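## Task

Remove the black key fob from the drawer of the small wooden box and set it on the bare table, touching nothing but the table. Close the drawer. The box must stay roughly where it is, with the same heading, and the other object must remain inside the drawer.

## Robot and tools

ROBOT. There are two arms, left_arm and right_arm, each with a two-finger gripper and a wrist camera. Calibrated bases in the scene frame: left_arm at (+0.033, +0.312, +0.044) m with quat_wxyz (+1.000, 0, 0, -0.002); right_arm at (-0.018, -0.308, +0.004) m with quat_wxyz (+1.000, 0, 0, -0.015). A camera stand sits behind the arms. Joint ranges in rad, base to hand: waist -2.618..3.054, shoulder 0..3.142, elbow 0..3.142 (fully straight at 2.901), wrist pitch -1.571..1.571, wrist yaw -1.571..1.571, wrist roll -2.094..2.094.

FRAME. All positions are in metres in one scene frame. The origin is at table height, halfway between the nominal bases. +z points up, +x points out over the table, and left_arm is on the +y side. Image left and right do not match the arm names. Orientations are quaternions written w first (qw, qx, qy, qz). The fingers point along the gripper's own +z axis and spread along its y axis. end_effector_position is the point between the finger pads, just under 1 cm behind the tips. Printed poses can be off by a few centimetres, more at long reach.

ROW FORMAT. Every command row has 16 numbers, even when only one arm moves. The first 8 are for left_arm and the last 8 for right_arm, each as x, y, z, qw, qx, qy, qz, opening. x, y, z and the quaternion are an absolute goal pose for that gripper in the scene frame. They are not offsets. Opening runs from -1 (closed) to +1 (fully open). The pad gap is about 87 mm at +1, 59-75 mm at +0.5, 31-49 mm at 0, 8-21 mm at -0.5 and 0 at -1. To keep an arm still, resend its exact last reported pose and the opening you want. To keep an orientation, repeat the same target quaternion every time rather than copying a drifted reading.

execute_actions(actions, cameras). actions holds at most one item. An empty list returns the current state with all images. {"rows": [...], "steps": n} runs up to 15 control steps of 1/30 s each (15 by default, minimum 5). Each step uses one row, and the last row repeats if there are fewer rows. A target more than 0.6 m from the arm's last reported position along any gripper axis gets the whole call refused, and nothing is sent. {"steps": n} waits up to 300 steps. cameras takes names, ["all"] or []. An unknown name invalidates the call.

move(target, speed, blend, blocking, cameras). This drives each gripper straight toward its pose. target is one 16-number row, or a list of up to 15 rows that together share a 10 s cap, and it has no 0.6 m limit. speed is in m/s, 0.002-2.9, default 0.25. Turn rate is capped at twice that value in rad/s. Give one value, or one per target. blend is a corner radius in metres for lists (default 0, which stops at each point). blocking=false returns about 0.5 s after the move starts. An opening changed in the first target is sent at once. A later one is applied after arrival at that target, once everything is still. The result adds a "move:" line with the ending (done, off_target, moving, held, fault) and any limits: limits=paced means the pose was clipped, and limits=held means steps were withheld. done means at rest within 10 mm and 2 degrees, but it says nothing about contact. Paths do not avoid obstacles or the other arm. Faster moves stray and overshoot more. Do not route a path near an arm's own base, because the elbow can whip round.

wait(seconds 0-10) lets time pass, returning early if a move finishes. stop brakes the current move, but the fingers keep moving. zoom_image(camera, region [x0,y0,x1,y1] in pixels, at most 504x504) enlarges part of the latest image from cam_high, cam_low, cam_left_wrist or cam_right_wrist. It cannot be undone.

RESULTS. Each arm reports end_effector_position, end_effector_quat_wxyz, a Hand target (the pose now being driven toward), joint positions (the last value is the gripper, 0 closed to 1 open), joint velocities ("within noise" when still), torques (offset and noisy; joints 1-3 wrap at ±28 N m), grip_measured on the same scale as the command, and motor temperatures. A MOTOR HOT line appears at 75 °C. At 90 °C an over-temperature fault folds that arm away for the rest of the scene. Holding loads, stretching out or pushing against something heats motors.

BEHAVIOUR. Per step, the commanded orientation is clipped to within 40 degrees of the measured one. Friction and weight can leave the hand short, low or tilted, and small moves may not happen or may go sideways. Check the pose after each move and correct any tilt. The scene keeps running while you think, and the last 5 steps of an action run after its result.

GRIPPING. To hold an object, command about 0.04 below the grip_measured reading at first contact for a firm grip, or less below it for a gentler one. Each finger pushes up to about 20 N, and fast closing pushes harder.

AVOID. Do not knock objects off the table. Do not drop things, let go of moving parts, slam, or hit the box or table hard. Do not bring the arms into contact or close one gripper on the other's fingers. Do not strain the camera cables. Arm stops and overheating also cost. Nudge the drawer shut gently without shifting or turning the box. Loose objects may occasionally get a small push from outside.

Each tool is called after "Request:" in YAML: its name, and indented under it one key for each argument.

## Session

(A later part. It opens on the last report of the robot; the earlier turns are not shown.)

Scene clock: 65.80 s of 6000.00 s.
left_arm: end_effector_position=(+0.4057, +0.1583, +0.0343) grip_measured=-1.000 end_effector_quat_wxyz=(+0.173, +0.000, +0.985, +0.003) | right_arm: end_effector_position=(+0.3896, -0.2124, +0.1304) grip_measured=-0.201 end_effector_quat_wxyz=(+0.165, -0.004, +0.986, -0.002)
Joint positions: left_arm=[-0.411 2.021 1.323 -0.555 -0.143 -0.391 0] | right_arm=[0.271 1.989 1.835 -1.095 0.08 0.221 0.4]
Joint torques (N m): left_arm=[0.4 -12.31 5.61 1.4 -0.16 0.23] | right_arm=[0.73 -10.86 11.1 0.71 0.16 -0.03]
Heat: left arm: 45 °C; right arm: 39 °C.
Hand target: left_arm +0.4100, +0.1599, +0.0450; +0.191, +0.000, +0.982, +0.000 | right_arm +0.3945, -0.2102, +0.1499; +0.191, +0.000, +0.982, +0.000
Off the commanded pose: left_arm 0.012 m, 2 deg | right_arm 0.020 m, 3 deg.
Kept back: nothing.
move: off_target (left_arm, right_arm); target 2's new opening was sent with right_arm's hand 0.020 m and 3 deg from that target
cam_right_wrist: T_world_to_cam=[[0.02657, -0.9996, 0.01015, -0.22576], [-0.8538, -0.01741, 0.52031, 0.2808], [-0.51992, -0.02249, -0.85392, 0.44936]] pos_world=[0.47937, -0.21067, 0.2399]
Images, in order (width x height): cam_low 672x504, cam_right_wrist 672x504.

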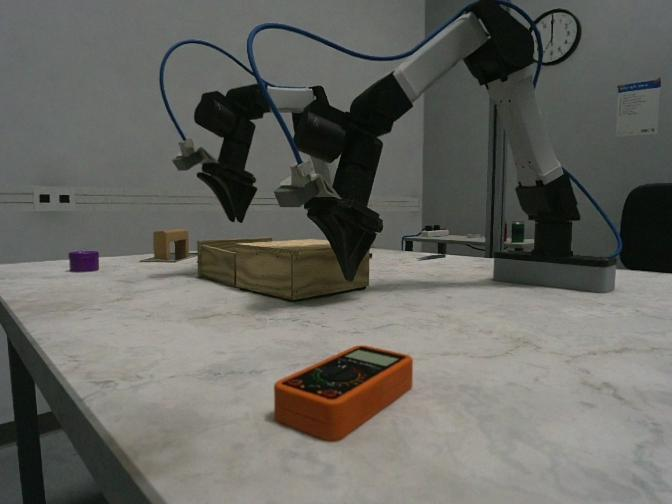

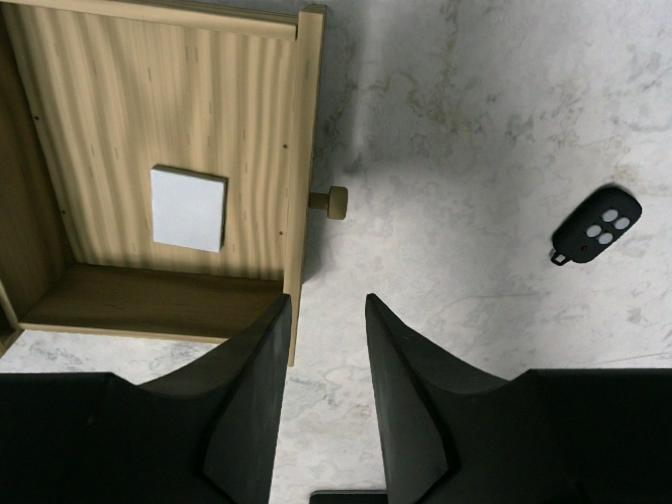

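Request:
move:
  target:
    - [0.37,0.30,0.08,0.191,0,0.982,0,-1,0.39,-0.15,0.21,0.191,0,0.982,0,-0.2]
  cameras: ["cam_right_wrist","cam_high"]

Request:
zoom_image:
  camera: "cam_high"
  region: [250, 150, 400, 300]

Scene clock: 67.73 s of 6000.00 s.
left_arm: end_effector_position=(+0.3738, +0.3006, +0.0754) grip_measured=-1.000 end_effector_quat_wxyz=(+0.188, -0.003, +0.982, +0.007) | right_arm: end_effector_position=(+0.3868, -0.1518, +0.2110) grip_measured=-0.200 end_effector_quat_wxyz=(+0.191, -0.004, +0.982, +0.005)
Joint positions: left_arm=[-0.041 1.701 1.068 -0.559 -0.032 -0.046 0] | right_arm=[0.417 2.124 2.365 -1.451 0.132 0.356 0.4]
Joint torques (N m): left_arm=[0.5 -9.17 5.93 1.28 0.16 0.21] | right_arm=[0.69 -7.58 10.09 0.76 0.2 -0.06]
Heat: left arm: 46 °C; right arm: 39 °C.
Hand target: left_arm +0.3701, +0.3000, +0.0799; +0.191, +0.000, +0.982, +0.000 | right_arm +0.3899, -0.1500, +0.2099; +0.192, +0.000, +0.981, +0.000
Off the commanded pose: left_arm 0.006 m, 1 deg | right_arm 0.004 m, 1 deg.
Kept back: nothing.
move: done
cam_right_wrist: T_world_to_cam=[[0.02859, -0.99959, -0.00166, -0.1642], [-0.87962, -0.02595, 0.47497, 0.25579], [-0.47482, -0.01212, -0.88, 0.50762]] pos_world=[0.47072, -0.15134, 0.32494]
Images, in order (width x height): cam_high 672x504, cam_right_wrist 672x504.

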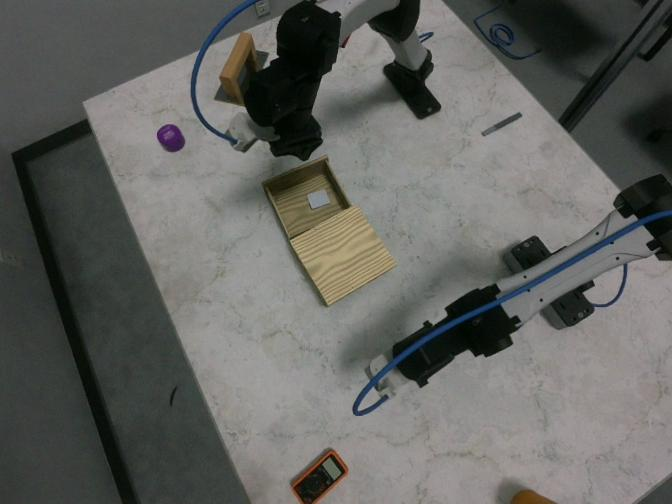

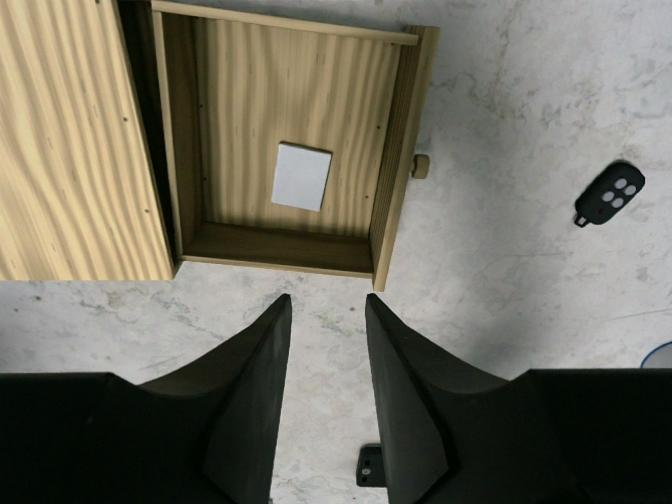

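Scaled by 3.360 from the camera's image (finer frame: 960x720).

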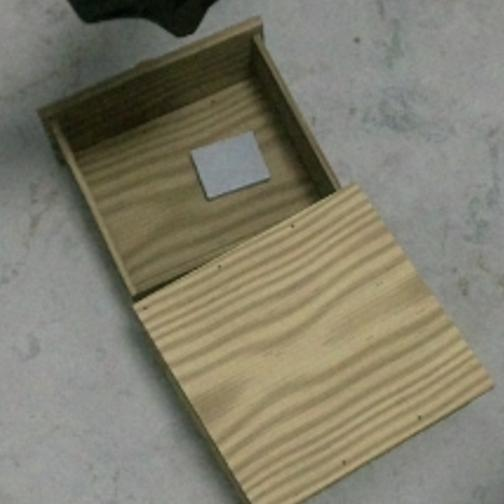

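Request:
move:
  target:
    - [0.37,0.30,0.08,0.191,0,0.982,0,-1,0.425,-0.192,0.13,0.1907,0.0428,0.981,-0.0083,-0.2]
  cameras: ["cam_right_wrist"]

Scene clock: 70.30 s of 6000.00 s.
left_arm: end_effector_position=(+0.3737, +0.3005, +0.0753) grip_measured=-1.000 end_effector_quat_wxyz=(+0.188, -0.003, +0.982, +0.007) | right_arm: end_effector_position=(+0.4211, -0.1916, +0.1273) grip_measured=-0.200 end_effector_quat_wxyz=(+0.179, +0.045, +0.983, -0.010)
Joint positions: left_arm=[-0.041 1.701 1.068 -0.56 -0.031 -0.044 0] | right_arm=[0.308 2.125 2.022 -1.131 0.132 0.348 0.4]
Joint torques (N m): left_arm=[0.54 -9.17 5.94 1.28 0.14 0.24] | right_arm=[-0.1 -10.5 7.06 0.94 0.11 -0.21]
Heat: left arm: 46 °C; right arm: 39 °C.
Hand target: left_arm +0.3701, +0.3000, +0.0799; +0.191, +0.000, +0.982, +0.000 | right_arm +0.4250, -0.1921, +0.1301; +0.190, +0.043, +0.981, -0.009
Off the commanded pose: left_arm 0.006 m, 1 deg | right_arm 0.005 m, 1 deg.
Kept back: nothing.
move: done
cam_right_wrist: T_world_to_cam=[[-0.07298, -0.99728, 0.01004, -0.16338], [-0.86624, 0.06837, 0.49493, 0.33453], [-0.49427, 0.02742, -0.86888, 0.4642]] pos_world=[0.5073, -0.19853, 0.2394]

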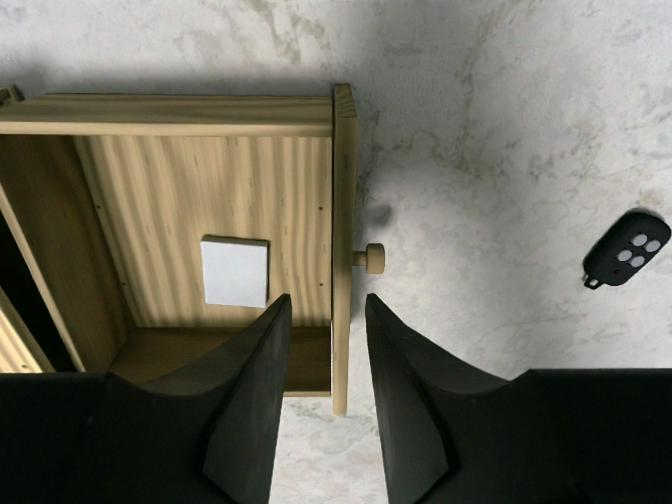

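Request:
move:
  target:
    - [0.37,0.30,0.08,0.191,0,0.982,0,-1,0.430,-0.198,0.050,0.1907,0.0428,0.981,-0.0083,-0.2]
  speed: 0.1
  cameras: ["cam_right_wrist"]

Scene clock: 72.10 s of 6000.00 s.
left_arm: end_effector_position=(+0.3737, +0.3005, +0.0753) grip_measured=-1.000 end_effector_quat_wxyz=(+0.188, -0.003, +0.982, +0.007) | right_arm: end_effector_position=(+0.4265, -0.1959, +0.0554) grip_measured=-0.200 end_effector_quat_wxyz=(+0.188, +0.044, +0.981, -0.010)
Joint positions: left_arm=[-0.041 1.701 1.068 -0.56 -0.031 -0.044 0] | right_arm=[0.297 2.125 1.732 -0.821 0.132 0.332 0.4]
Joint torques (N m): left_arm=[0.51 -9.18 5.89 1.28 0.14 0.23] | right_arm=[-0.57 -8.96 7.19 1.01 0.03 -0.23]
Heat: left arm: 46 °C; right arm: 39 °C.
Hand target: left_arm +0.3701, +0.3000, +0.0799; +0.191, +0.000, +0.982, +0.000 | right_arm +0.4298, -0.1980, +0.0501; +0.190, +0.043, +0.981, -0.008
Off the commanded pose: left_arm 0.006 m, 1 deg | right_arm 0.007 m, 0 deg.
Kept back: nothing.
move: done
cam_right_wrist: T_world_to_cam=[[-0.06964, -0.99753, 0.00905, -0.16801], [-0.87552, 0.06547, 0.47873, 0.37942], [-0.47814, 0.02541, -0.87792, 0.39772]] pos_world=[0.51065, -0.20255, 0.16904]

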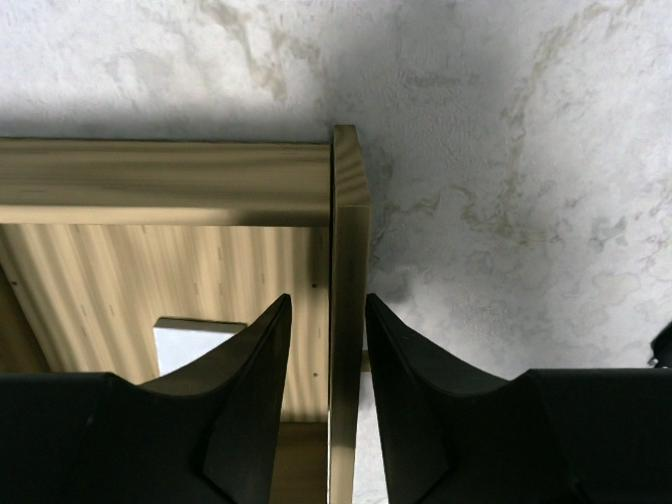

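Request:
move:
  target:
    - [0.37,0.30,0.08,0.191,0,0.982,0,-1,0.430,-0.2035,0.050,0.1907,0.0428,0.981,-0.0083,-0.2]
    - [0.37,0.30,0.08,0.191,0,0.982,0,-1,0.430,-0.2035,0.050,0.1907,0.0428,0.981,-0.0083,-0.9]
    - [0.37,0.30,0.08,0.191,0,0.982,0,-1,0.430,-0.225,0.053,0.1907,0.0428,0.981,-0.0083,-0.9]
  speed: [0.05,0.05,0.05]
  cameras: ["cam_right_wrist","cam_high"]

Request:
zoom_image:
  camera: "cam_high"
  region: [250, 150, 400, 300]

Scene clock: 74.13 s of 6000.00 s.
left_arm: end_effector_position=(+0.3737, +0.3005, +0.0753) grip_measured=-1.000 end_effector_quat_wxyz=(+0.188, -0.003, +0.982, +0.007) | right_arm: end_effector_position=(+0.4294, -0.2087, +0.0517) grip_measured=-0.644 end_effector_quat_wxyz=(+0.184, +0.040, +0.982, +0.006)
Joint positions: left_arm=[-0.041 1.701 1.068 -0.56 -0.031 -0.044 0] | right_arm=[0.253 2.125 1.718 -0.802 0.082 0.289 0.178]
Joint torques (N m): left_arm=[0.53 -9.18 5.86 1.26 0.13 0.23] | right_arm=[-2.32 -10.99 5.63 0.95 0.32 -0.34]
Heat: left arm: 47 °C; right arm: 39 °C.
Hand target: left_arm +0.3701, +0.3000, +0.0799; +0.191, +0.000, +0.982, +0.000 | right_arm +0.4298, -0.2248, +0.0530; +0.190, +0.043, +0.981, -0.009
Off the commanded pose: left_arm 0.006 m, 1 deg | right_arm 0.016 m, 2 deg.
Kept back: nothing.
move: off_target (right_arm)
cam_right_wrist: T_world_to_cam=[[-0.05611, -0.9982, -0.02139, -0.18492], [-0.87228, 0.03858, 0.48749, 0.37712], [-0.48579, 0.04601, -0.87287, 0.40352]] pos_world=[0.51461, -0.2177, 0.16442]
Images, in order (width x height): cam_high 672x504, cam_right_wrist 672x504.

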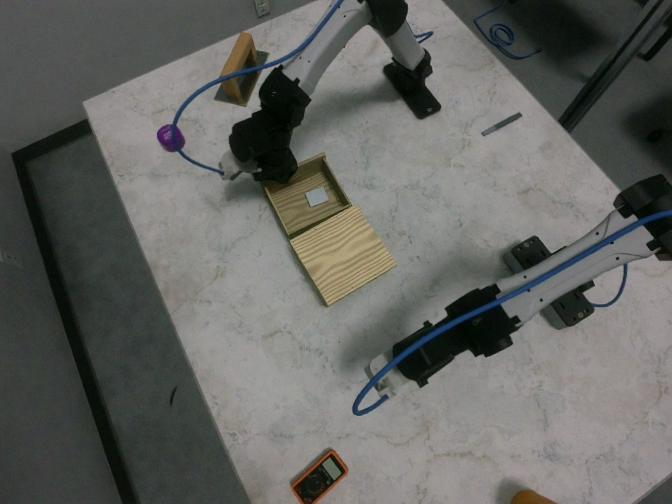

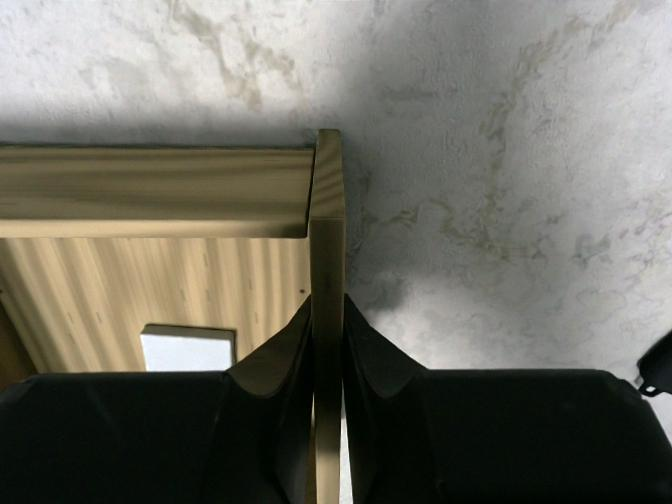

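Scaled by 3.360 from the camera's image (finer frame: 960x720).

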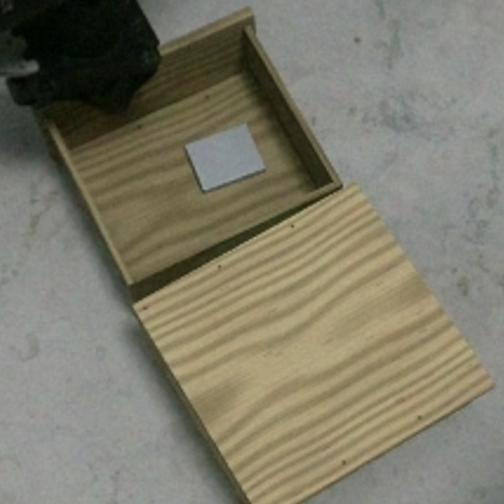

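Request:
move:
  target:
    - [0.455,0.22,0.08,0.191,0,0.982,0,-1,0.429,-0.25,0.056,0.1907,0.0428,0.981,-0.0083,-0.9]
    - [0.455,0.17,0.045,0.191,0,0.982,0,-1,0.429,-0.255,0.056,0.1907,0.0428,0.981,-0.0083,-0.9]
    - [0.455,0.098,0.045,0.191,0,0.982,0,-1,0.429,-0.255,0.056,0.1907,0.0428,0.981,-0.0083,-0.9]
  speed: [0.15,0.1,0.06]
  blend: [0.01,0.01,0]
  cameras: ["cam_right_wrist","cam_high"]

Request:
zoom_image:
  camera: "cam_high"
  region: [250, 150, 400, 300]

Scene clock: 77.70 s of 6000.00 s.
left_arm: end_effector_position=(+0.4537, +0.1204, +0.0498) grip_measured=-1.000 end_effector_quat_wxyz=(+0.193, +0.000, +0.981, +0.026) | right_arm: end_effector_position=(+0.4322, -0.2367, +0.0518) grip_measured=-0.644 end_effector_quat_wxyz=(+0.186, +0.041, +0.982, +0.012)
Joint positions: left_arm=[-0.469 2.203 1.671 -0.712 -0.219 -0.436 0] | right_arm=[0.184 2.107 1.687 -0.779 0.048 0.229 0.178]
Joint torques (N m): left_arm=[-2.15 -9.25 8.92 1.51 0.24 -0.17] | right_arm=[-2.09 -11.56 5.63 0.84 0.37 -0.44]
Heat: left arm: 47 °C; right arm: 40 °C.
Hand target: left_arm +0.4541, +0.0986, +0.0455; +0.191, +0.000, +0.982, +0.000 | right_arm +0.4289, -0.2547, +0.0558; +0.190, +0.043, +0.981, -0.008
Off the commanded pose: left_arm 0.023 m, 3 deg | right_arm 0.019 m, 2 deg.
Kept back: nothing.
move: off_target (left_arm, right_arm)
cam_right_wrist: T_world_to_cam=[[-0.05691, -0.99781, -0.03362, -0.21157], [-0.87507, 0.03364, 0.48282, 0.38077], [-0.48064, 0.0569, -0.87507, 0.40668]] pos_world=[0.51662, -0.24706, 0.16492]
Images, in order (width x height): cam_high 672x504, cam_right_wrist 672x504.

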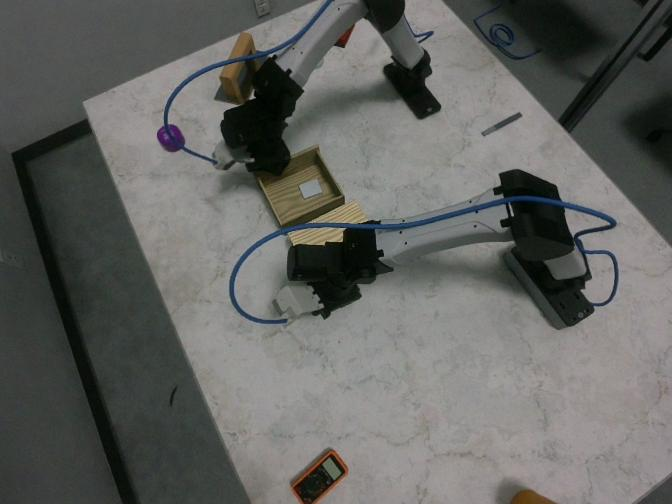

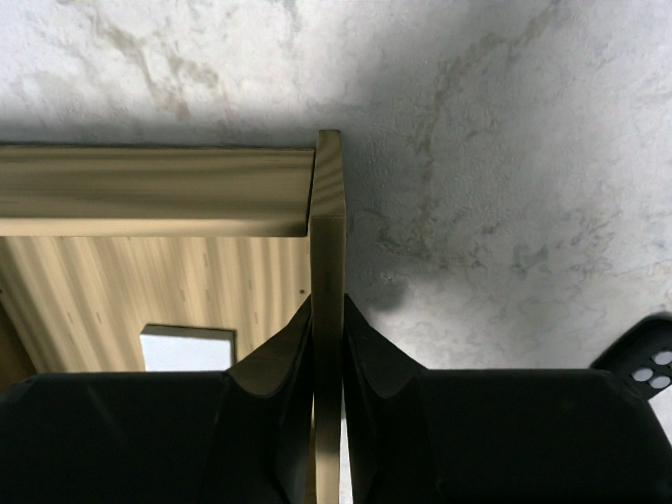

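Scaled by 3.360 from the camera's image (finer frame: 960x720).

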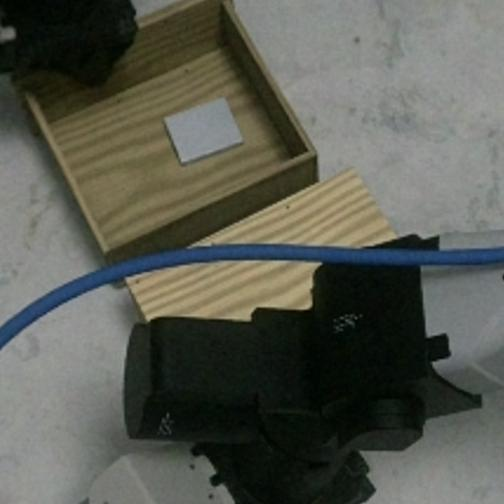

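Request:
move:
  target:
    - [0.455,0.18,0.06,0.191,0,0.982,0,-1,0.416,-0.253,0.056,0.1907,0.0428,0.981,-0.0083,-0.9]
    - [0.40,0.26,0.08,0.191,0,0.982,0,-1,0.416,-0.25,0.056,0.1907,0.0428,0.981,-0.0083,-0.9]
  speed: 0.15
  blend: [0.02,0]
  cameras: ["cam_high"]

Request:
zoom_image:
  camera: "cam_high"
  region: [250, 150, 400, 300]

Scene clock: 80.03 s of 6000.00 s.
left_arm: end_effector_position=(+0.3978, +0.2608, +0.0722) grip_measured=-1.000 end_effector_quat_wxyz=(+0.176, -0.003, +0.984, +0.010) | right_arm: end_effector_position=(+0.4269, -0.2400, +0.0516) grip_measured=-0.644 end_effector_quat_wxyz=(+0.198, +0.043, +0.979, +0.008)
Joint positions: left_arm=[-0.155 1.828 1.215 -0.611 -0.075 -0.151 0] | right_arm=[0.183 2.064 1.616 -0.728 0.06 0.228 0.178]
Joint torques (N m): left_arm=[0.59 -10.58 5.86 1.48 0.1 0.22] | right_arm=[-0.58 -11.55 5.56 0.62 0.31 -0.33]
Motor temperatures (°C): left_arm=[26 48 43 36 25 28 23] | right_arm=[26 40 35 32 29 29 29]
Heat: left arm: 48 °C; right arm: 40 °C.
Hand target: left_arm +0.4000, +0.2600, +0.0800; +0.191, +0.000, +0.982, +0.000 | right_arm +0.4163, -0.2497, +0.0557; +0.190, +0.043, +0.981, -0.008
Off the commanded pose: left_arm 0.008 m, 2 deg | right_arm 0.015 m, 2 deg.
Kept back: nothing.
move: off_target (right_arm)

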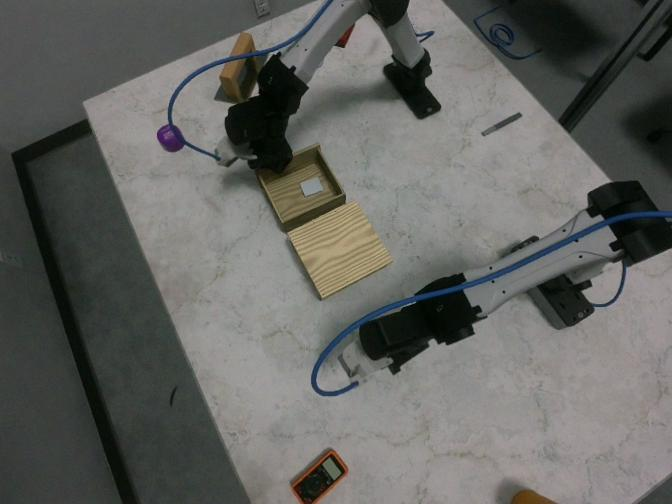

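Scaled by 3.360 from the camera's image (finer frame: 960x720).

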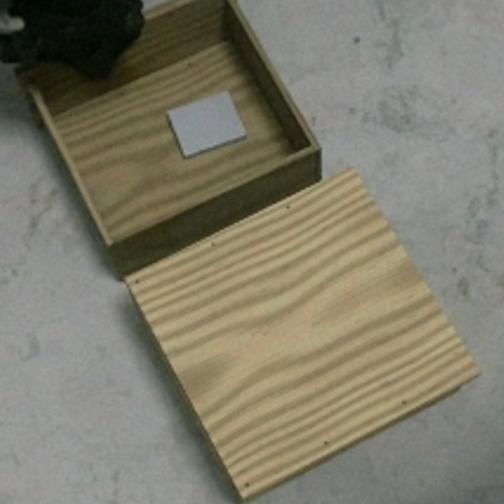

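Request:
move:
  target:
    - [0.40,0.26,0.08,0.191,0,0.982,0,-1,0.411,-0.25,0.056,0.1907,0.0428,0.981,-0.0083,-0.9]
  speed: 0.1
  cameras: ["cam_high"]

Request:
zoom_image:
  camera: "cam_high"
  region: [255, 145, 365, 255]

Scene clock: 80.93 s of 6000.00 s.
left_arm: end_effector_position=(+0.3981, +0.2605, +0.0723) grip_measured=-1.000 end_effector_quat_wxyz=(+0.177, -0.001, +0.984, +0.009) | right_arm: end_effector_position=(+0.4230, -0.2419, +0.0516) grip_measured=-0.644 end_effector_quat_wxyz=(+0.199, +0.044, +0.979, +0.005)
Joint positions: left_arm=[-0.155 1.828 1.215 -0.609 -0.073 -0.149 0] | right_arm=[0.183 2.047 1.59 -0.718 0.067 0.228 0.178]
Joint torques (N m): left_arm=[0.54 -10.56 5.83 1.47 0.1 0.23] | right_arm=[-0.34 -11.7 5.34 0.55 0.24 -0.25]
Heat: left arm: 48 °C; right arm: 40 °C.
Hand target: left_arm +0.4000, +0.2600, +0.0800; +0.191, +0.000, +0.982, +0.000 | right_arm +0.4114, -0.2497, +0.0557; +0.190, +0.043, +0.981, -0.008
Off the commanded pose: left_arm 0.008 m, 2 deg | right_arm 0.015 m, 2 deg.
Kept back: nothing.
move: off_target (right_arm)

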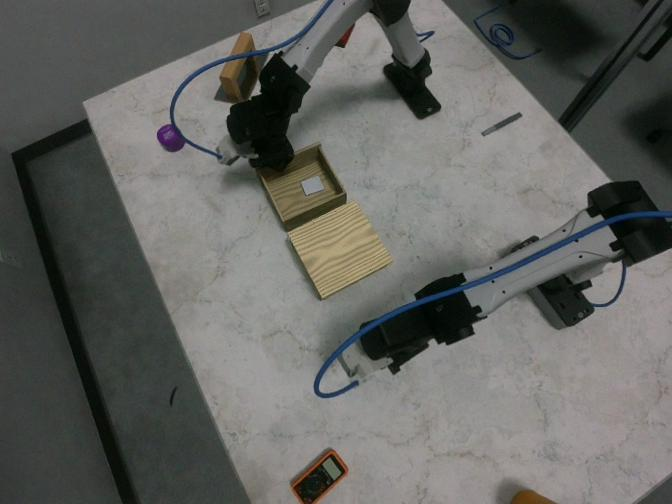

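Scaled by 4.582 from the camera's image (finer frame: 960x720).

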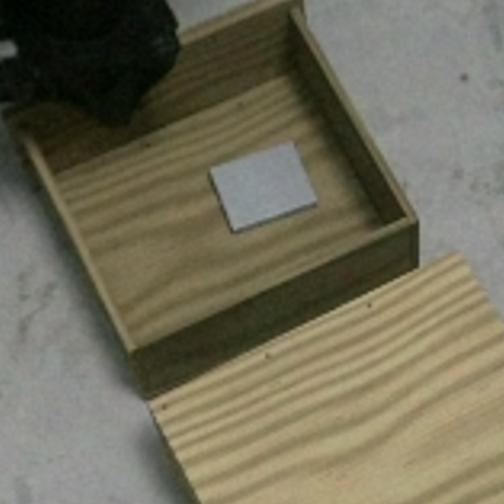

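Request:
move:
  target:
    - [0.40,0.26,0.08,0.191,0,0.982,0,-1,0.4075,-0.25,0.056,0.1907,0.0428,0.981,-0.0083,-0.9]
    - [0.40,0.26,0.08,0.191,0,0.982,0,-1,0.4085,-0.207,0.056,0.1907,0.0428,0.981,-0.0083,-0.9]
  speed: 0.06
  cameras: ["cam_high"]

Request:
zoom_image:
  camera: "cam_high"
  region: [255, 145, 365, 255]

Scene clock: 83.00 s of 6000.00 s.
left_arm: end_effector_position=(+0.3981, +0.2605, +0.0723) grip_measured=-1.000 end_effector_quat_wxyz=(+0.177, -0.001, +0.984, +0.009) | right_arm: end_effector_position=(+0.4101, -0.2137, +0.0518) grip_measured=-0.644 end_effector_quat_wxyz=(+0.196, +0.043, +0.979, -0.013)
Joint positions: left_arm=[-0.155 1.828 1.215 -0.609 -0.073 -0.149 0] | right_arm=[0.27 2.034 1.576 -0.738 0.132 0.304 0.178]
Joint torques (N m): left_arm=[0.61 -10.52 5.82 1.48 0.1 0.22] | right_arm=[1.21 -8.83 10.52 0.53 0.02 -0.03]
Heat: left arm: 49 °C; right arm: 41 °C.
Hand target: left_arm +0.4000, +0.2600, +0.0800; +0.191, +0.000, +0.982, +0.000 | right_arm +0.4083, -0.2070, +0.0559; +0.191, +0.043, +0.981, -0.008
Off the commanded pose: left_arm 0.008 m, 2 deg | right_arm 0.008 m, 1 deg.
Kept back: nothing.
move: done

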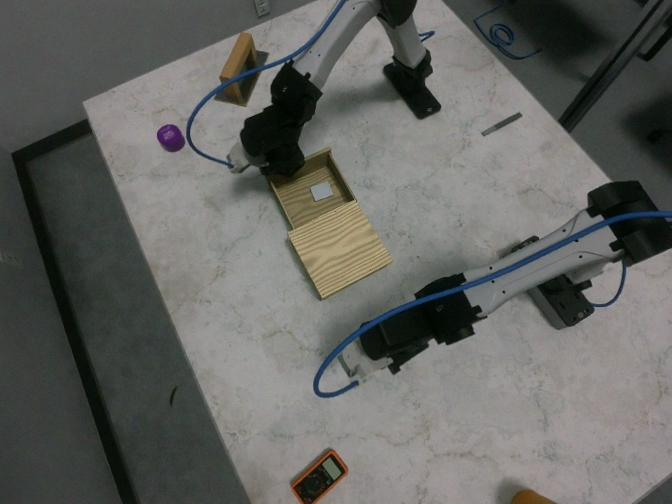

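Scaled by 4.582 from the camera's image (finer frame: 960x720).

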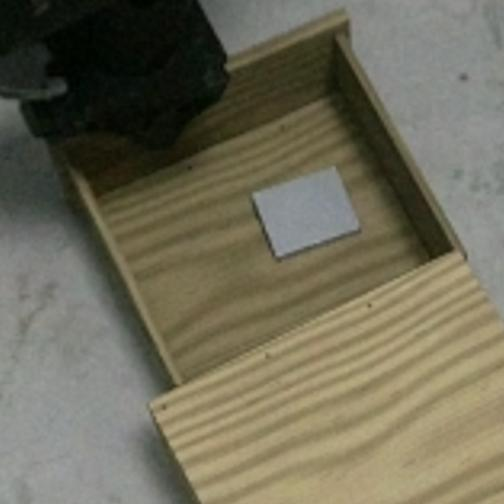

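Request:
move:
  target:
    - [0.40,0.26,0.08,0.191,0,0.982,0,-1,0.4085,-0.243,0.056,0.1907,0.0428,0.981,-0.0083,-0.9]
    - [0.40,0.26,0.08,0.191,0,0.982,0,-1,0.4150,-0.235,0.056,0.1907,0.0428,0.981,-0.0083,-0.9]
    - [0.40,0.26,0.08,0.191,0,0.982,0,-1,0.4150,-0.208,0.056,0.1907,0.0428,0.981,-0.0083,-0.9]
  speed: 0.06
  blend: [0.003,0.003,0]
  cameras: ["cam_high"]

Request:
zoom_image:
  camera: "cam_high"
  region: [255, 145, 365, 255]

Scene clock: 84.90 s of 6000.00 s.
left_arm: end_effector_position=(+0.3981, +0.2605, +0.0723) grip_measured=-1.000 end_effector_quat_wxyz=(+0.177, -0.001, +0.984, +0.009) | right_arm: end_effector_position=(+0.4080, -0.2125, +0.0529) grip_measured=-0.644 end_effector_quat_wxyz=(+0.186, +0.038, +0.982, -0.010)
Joint positions: left_arm=[-0.155 1.828 1.215 -0.609 -0.073 -0.149 0] | right_arm=[0.27 2.043 1.598 -0.77 0.119 0.296 0.178]
Joint torques (N m): left_arm=[0.59 -10.61 5.83 1.47 0.1 0.22] | right_arm=[0.64 -7.71 11.64 0.72 0.12 0]
Heat: left arm: 49 °C; right arm: 40 °C.
Hand target: left_arm +0.4000, +0.2600, +0.0800; +0.191, +0.000, +0.982, +0.000 | right_arm +0.4148, -0.2081, +0.0560; +0.191, +0.043, +0.981, -0.008
Off the commanded pose: left_arm 0.008 m, 2 deg | right_arm 0.009 m, 1 deg.
Kept back: nothing.
move: done

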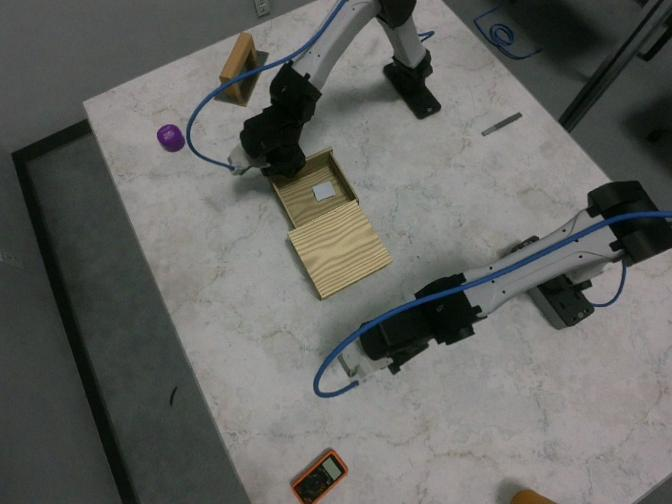

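Scaled by 4.582 from the camera's image (finer frame: 960x720).

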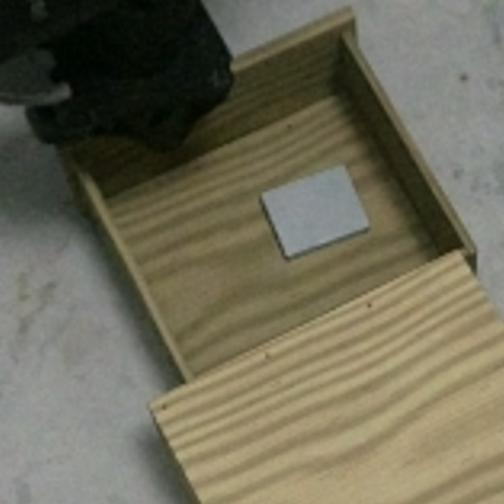

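Request:
move:
  target:
    - [0.40,0.26,0.08,0.191,0,0.982,0,-1,0.425,-0.248,0.056,0.1907,0.0428,0.981,-0.0083,-0.9]
    - [0.40,0.26,0.08,0.191,0,0.982,0,-1,0.426,-0.240,0.056,0.1907,0.0428,0.981,-0.0083,-0.9]
  speed: 0.06
  blend: [0.003,0]
  cameras: ["cam_high"]

Request:
zoom_image:
  camera: "cam_high"
  region: [255, 145, 365, 255]

Scene clock: 86.23 s of 6000.00 s.
left_arm: end_effector_position=(+0.3981, +0.2605, +0.0723) grip_measured=-1.000 end_effector_quat_wxyz=(+0.177, -0.001, +0.984, +0.009) | right_arm: end_effector_position=(+0.4170, -0.2437, +0.0532) grip_measured=-0.644 end_effector_quat_wxyz=(+0.184, +0.046, +0.982, -0.014)
Joint positions: left_arm=[-0.155 1.828 1.215 -0.609 -0.073 -0.149 0] | right_arm=[0.194 2.056 1.618 -0.775 0.103 0.239 0.178]
Joint torques (N m): left_arm=[0.58 -10.65 5.83 1.47 0.1 0.24] | right_arm=[0.31 -7.77 11.66 0.85 -0.04 -0.2]
Heat: left arm: 49 °C; right arm: 40 °C.
Hand target: left_arm +0.4000, +0.2600, +0.0800; +0.191, +0.000, +0.982, +0.000 | right_arm +0.4257, -0.2400, +0.0559; +0.191, +0.043, +0.981, -0.008
Off the commanded pose: left_arm 0.008 m, 2 deg | right_arm 0.010 m, 1 deg.
Kept back: nothing.
move: done

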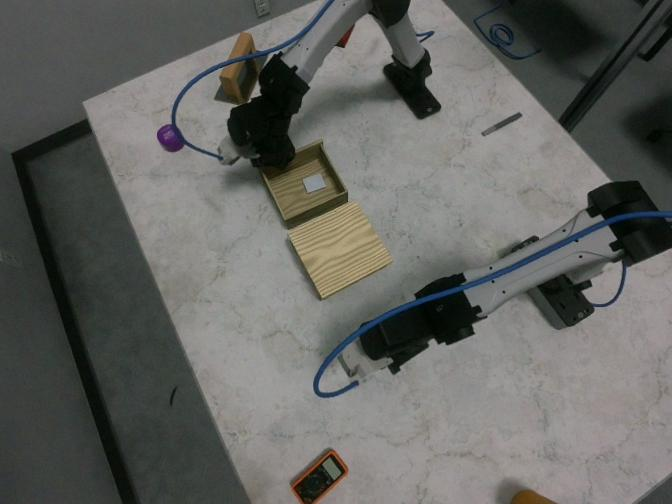

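Scaled by 4.582 from the camera's image (finer frame: 960x720).

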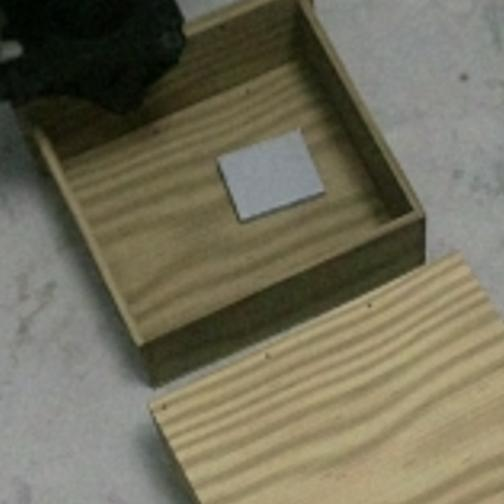

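Request:
move:
  target:
    - [0.40,0.26,0.08,0.191,0,0.982,0,-1,0.4255,-0.204,0.056,0.1907,0.0428,0.981,-0.0083,-0.9]
  speed: 0.05
  cameras: ["cam_high"]

Request:
zoom_image:
  camera: "cam_high"
  region: [255, 145, 365, 255]

Scene clock: 87.70 s of 6000.00 s.
left_arm: end_effector_position=(+0.3981, +0.2605, +0.0723) grip_measured=-1.000 end_effector_quat_wxyz=(+0.177, -0.001, +0.984, +0.009) | right_arm: end_effector_position=(+0.4187, -0.2103, +0.0531) grip_measured=-0.644 end_effector_quat_wxyz=(+0.186, +0.038, +0.982, -0.011)
Joint positions: left_arm=[-0.155 1.828 1.215 -0.609 -0.073 -0.149 0] | right_arm=[0.27 2.087 1.664 -0.793 0.122 0.295 0.178]
Joint torques (N m): left_arm=[0.61 -10.65 5.86 1.46 0.1 0.22] | right_arm=[0.85 -8.2 11.56 0.72 0.05 0.08]
Heat: left arm: 49 °C; right arm: 40 °C.
Hand target: left_arm +0.4000, +0.2600, +0.0800; +0.191, +0.000, +0.982, +0.000 | right_arm +0.4253, -0.2041, +0.0560; +0.191, +0.043, +0.981, -0.008
Off the commanded pose: left_arm 0.008 m, 2 deg | right_arm 0.010 m, 1 deg.
Kept back: nothing.
move: done

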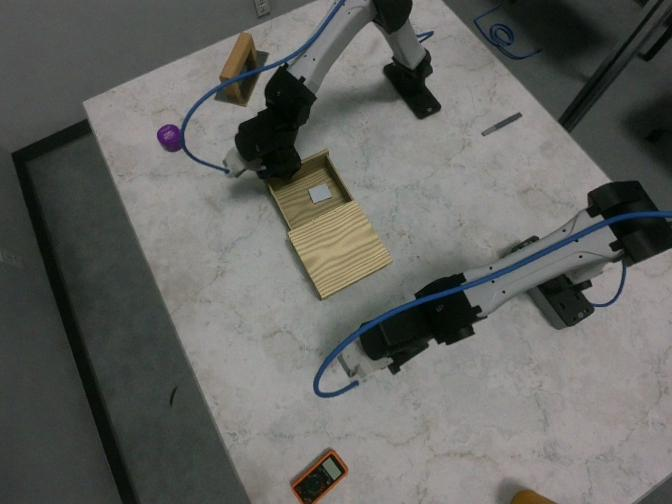

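Scaled by 4.582 from the camera's image (finer frame: 960x720).

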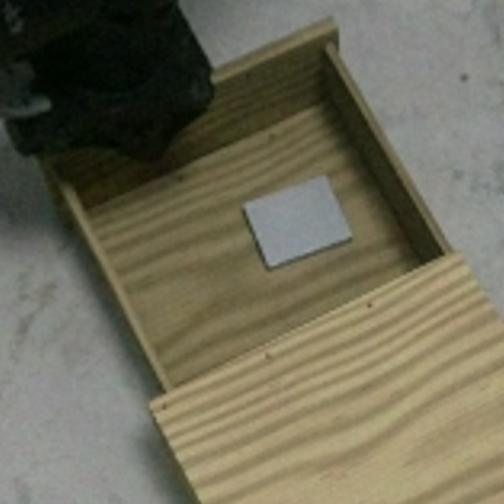

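Request:
move:
  target:
    - [0.40,0.26,0.08,0.191,0,0.982,0,-1,0.4255,-0.168,0.056,0.1907,0.0428,0.981,-0.0083,-0.9]
  speed: 0.05
  cameras: ["cam_high"]

Request:
zoom_image:
  camera: "cam_high"
  region: [255, 145, 405, 295]

Scene clock: 89.03 s of 6000.00 s.
left_arm: end_effector_position=(+0.3981, +0.2605, +0.0723) grip_measured=-1.000 end_effector_quat_wxyz=(+0.177, -0.001, +0.984, +0.009) | right_arm: end_effector_position=(+0.4180, -0.1951, +0.0578) grip_measured=-0.642 end_effector_quat_wxyz=(+0.185, +0.038, +0.981, -0.039)
Joint positions: left_arm=[-0.155 1.828 1.215 -0.609 -0.073 -0.149 0] | right_arm=[0.326 2.118 1.732 -0.856 0.192 0.341 0.179]
Joint torques (N m): left_arm=[0.64 -10.52 5.86 1.47 0.11 0.22] | right_arm=[3.04 -7.56 11.19 0.95 -0.31 0.36]
Heat: left arm: 50 °C; right arm: 40 °C.
Hand target: left_arm +0.4000, +0.2600, +0.0800; +0.191, +0.000, +0.982, +0.000 | right_arm +0.4241, -0.1685, +0.0567; +0.191, +0.042, +0.981, -0.008
Off the commanded pose: left_arm 0.008 m, 2 deg | right_arm 0.028 m, 4 deg.
Kept back: nothing.
move: off_target (right_arm)

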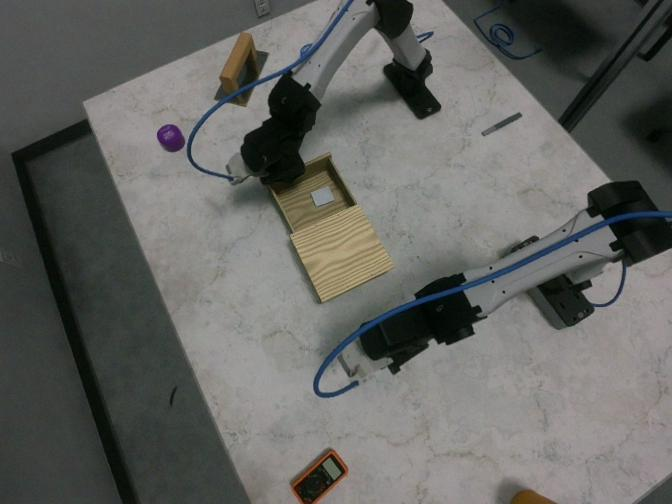

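Scaled by 3.360 from the camera's image (finer frame: 960x720).

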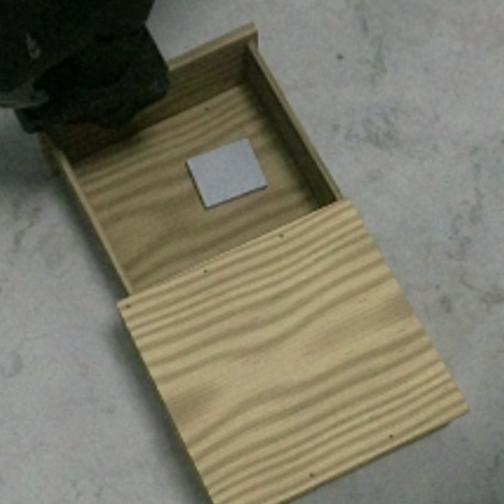

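Request:
move:
  target:
    - [0.40,0.22,0.08,0.191,0,0.982,0,-1,0.4185,-0.19,0.056,0.1907,0.0428,0.981,-0.0083,-0.9]
    - [0.388,0.20,0.06,0.191,0,0.982,0,-1,0.4185,-0.1951,0.058,0.1907,0.0428,0.981,-0.0083,-0.1]
    - [0.388,0.17,0.045,0.191,0,0.982,0,-1,0.4185,-0.196,0.11,0.1907,0.0428,0.981,-0.0083,-0.1]
    - [0.388,0.15,0.045,0.19,-0.019,0.976,-0.10,-1,0.37,-0.26,0.10,0.191,0,0.982,0,-0.1]
  speed: 0.15
  blend: [0.01,0,0.01,0]
  cameras: ["cam_high","cam_right_wrist","cam_left_wrist"]

Request:
zoom_image:
  camera: "cam_high"
  region: [255, 145, 405, 295]

Scene clock: 93.07 s of 6000.00 s.
left_arm: end_effector_position=(+0.3880, +0.1510, +0.0450) grip_measured=-1.000 end_effector_quat_wxyz=(+0.189, -0.015, +0.978, -0.091) | right_arm: end_effector_position=(+0.3653, -0.2585, +0.0843) grip_measured=-0.100 end_effector_quat_wxyz=(+0.162, +0.002, +0.987, -0.006)
Joint positions: left_arm=[-0.369 1.882 1.141 -0.409 0.024 -0.408 0] | right_arm=[0.169 1.87 1.489 -0.87 0.057 0.134 0.45]
Joint torques (N m): left_arm=[0.54 -8.99 5.6 1.56 0.11 0.11] | right_arm=[-0.57 -11.58 7.01 1.01 -0.02 -0.21]
Heat: left arm: 50 °C; right arm: 41 °C.
Hand target: left_arm +0.3881, +0.1500, +0.0450; +0.190, -0.019, +0.977, -0.100 | right_arm +0.3697, -0.2600, +0.0999; +0.190, +0.000, +0.982, +0.000
Off the commanded pose: left_arm 0.001 m, 1 deg | right_arm 0.016 m, 3 deg.
Kept back: nothing.
move: off_target (right_arm)
cam_left_wrist: T_world_to_cam=[[-0.00359, -0.98533, 0.17059, 0.14058], [-0.89255, 0.08009, 0.44377, 0.33896], [-0.45093, -0.15067, -0.87975, 0.38191]] pos_world=[0.47526, 0.16891, 0.16158]
cam_right_wrist: T_world_to_cam=[[0.01328, -0.99977, 0.01687, -0.2665], [-0.85048, -0.00242, 0.526, 0.28537], [-0.52584, -0.02133, -0.85032, 0.39847]] pos_world=[0.45577, -0.25724, 0.19322]
Images, in order (width x height): cam_high 672x504, cam_left_wrist 672x504, cam_right_wrist 672x504.

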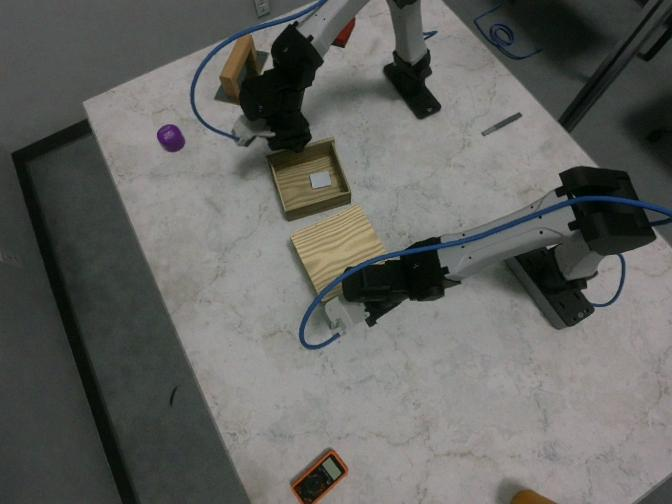

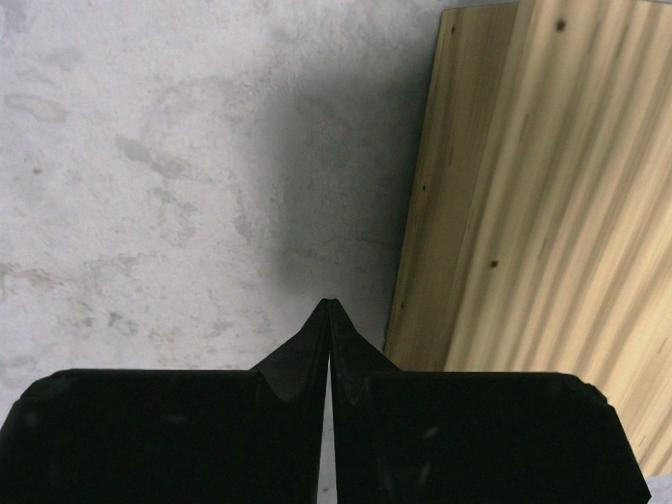

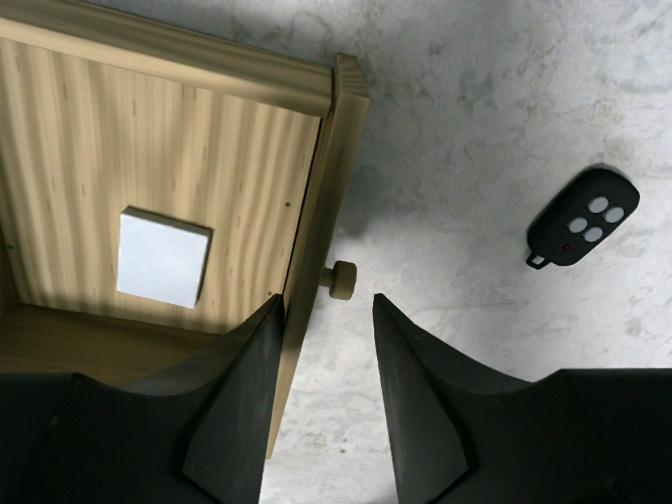

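Scaled by 3.360 from the camera's image (finer frame: 960x720).

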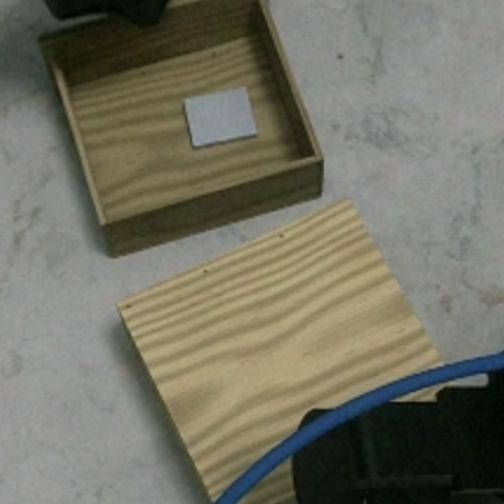

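Request:
move:
  target:
    - [0.388,0.151,0.045,0.19,-0.019,0.976,-0.10,-1,0.367,-0.259,0.13,0.191,0,0.982,0,-0.1]
    - [0.388,0.19,0.08,0.191,0,0.982,0,-1,0.352,-0.244,0.13,0.1898,0.1112,0.9757,-0.0216,-0.1]
  speed: 0.15
  cameras: ["cam_high","cam_right_wrist"]

Scene clock: 95.87 s of 6000.00 s.
left_arm: end_effector_position=(+0.3788, +0.1870, +0.0646) grip_measured=-1.000 end_effector_quat_wxyz=(+0.170, +0.002, +0.985, -0.004) | right_arm: end_effector_position=(+0.3542, -0.2449, +0.1149) grip_measured=-0.100 end_effector_quat_wxyz=(+0.171, +0.107, +0.979, -0.022)
Joint positions: left_arm=[-0.359 1.849 1.213 -0.611 -0.112 -0.342 0] | right_arm=[0.221 1.817 1.543 -0.979 0.142 0.387 0.45]
Joint torques (N m): left_arm=[0.5 -10.44 8.57 1.14 -0.23 0.2] | right_arm=[0.95 -11.06 7.77 0.7 0.21 -0.01]
Heat: left arm: 51 °C; right arm: 42 °C.
Hand target: left_arm +0.3878, +0.1900, +0.0800; +0.191, +0.000, +0.982, +0.000 | right_arm +0.3520, -0.2441, +0.1297; +0.190, +0.111, +0.975, -0.021
Off the commanded pose: left_arm 0.018 m, 2 deg | right_arm 0.015 m, 2 deg.
Kept back: nothing.
move: off_target (left_arm, right_arm)
cam_right_wrist: T_world_to_cam=[[-0.19845, -0.98003, 0.0123, -0.17294], [-0.84299, 0.17708, 0.50795, 0.30326], [-0.49998, 0.09044, -0.8613, 0.43836]] pos_world=[0.4405, -0.26283, 0.22565]

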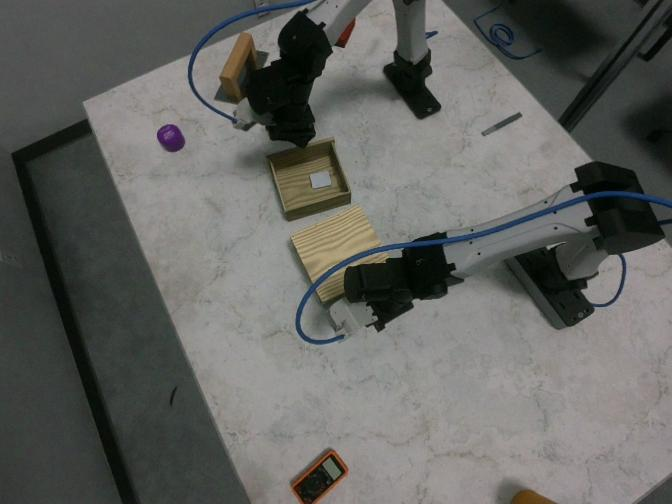

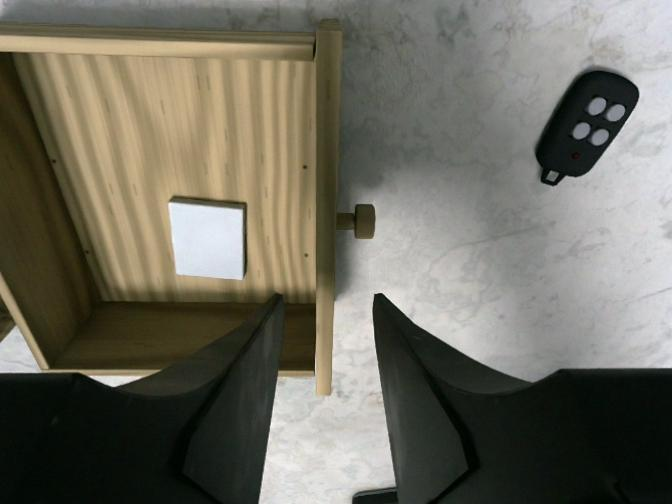

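Request:
move:
  target:
    - [0.388,0.19,0.08,0.191,0,0.982,0,-1,0.377,-0.249,0.12,0.1898,0.1112,0.9757,-0.0216,-0.1]
    - [0.388,0.19,0.08,0.191,0,0.982,0,-1,0.377,-0.249,0.054,0.1898,0.1112,0.9757,-0.0216,-0.1]
    - [0.388,0.19,0.08,0.191,0,0.982,0,-1,0.377,-0.249,0.054,0.1898,0.1112,0.9757,-0.0216,-0.95]
  speed: 0.12
  cameras: ["cam_right_wrist"]

Scene clock: 99.07 s of 6000.00 s.
left_arm: end_effector_position=(+0.3784, +0.1875, +0.0645) grip_measured=-1.000 end_effector_quat_wxyz=(+0.169, +0.002, +0.986, -0.003) | right_arm: end_effector_position=(+0.3743, -0.2465, +0.0623) grip_measured=-0.644 end_effector_quat_wxyz=(+0.191, +0.111, +0.975, -0.020)
Joint positions: left_arm=[-0.359 1.849 1.213 -0.613 -0.113 -0.341 0] | right_arm=[0.21 1.88 1.404 -0.735 0.147 0.38 0.178]
Joint torques (N m): left_arm=[0.57 -10.48 8.7 1.16 -0.25 0.23] | right_arm=[-0.46 -6.39 6.94 1.06 0.1 -0.22]
Heat: left arm: 52 °C; right arm: 42 °C.
Hand target: left_arm +0.3876, +0.1900, +0.0799; +0.191, +0.000, +0.982, +0.000 | right_arm +0.3768, -0.2490, +0.0542; +0.190, +0.111, +0.975, -0.022
Off the commanded pose: left_arm 0.018 m, 3 deg | right_arm 0.009 m, 0 deg.
Kept back: nothing.
move: off_target (left_arm)
cam_right_wrist: T_world_to_cam=[[-0.2042, -0.97892, 0.00286, -0.16689], [-0.86291, 0.18138, 0.47169, 0.35793], [-0.46227, 0.09386, -0.88176, 0.39124]] pos_world=[0.45563, -0.26501, 0.17662]

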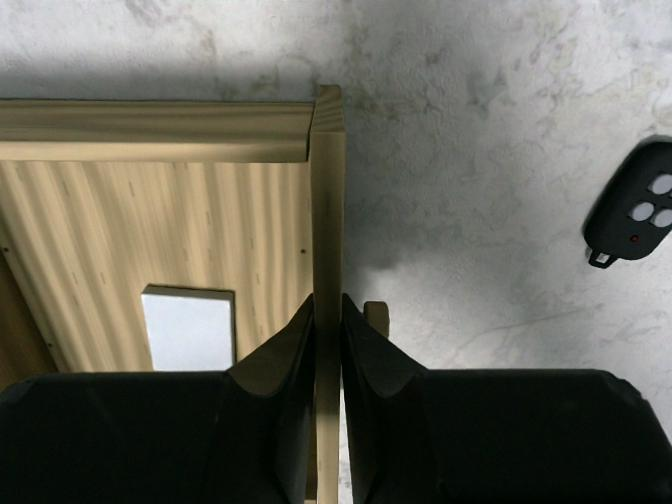

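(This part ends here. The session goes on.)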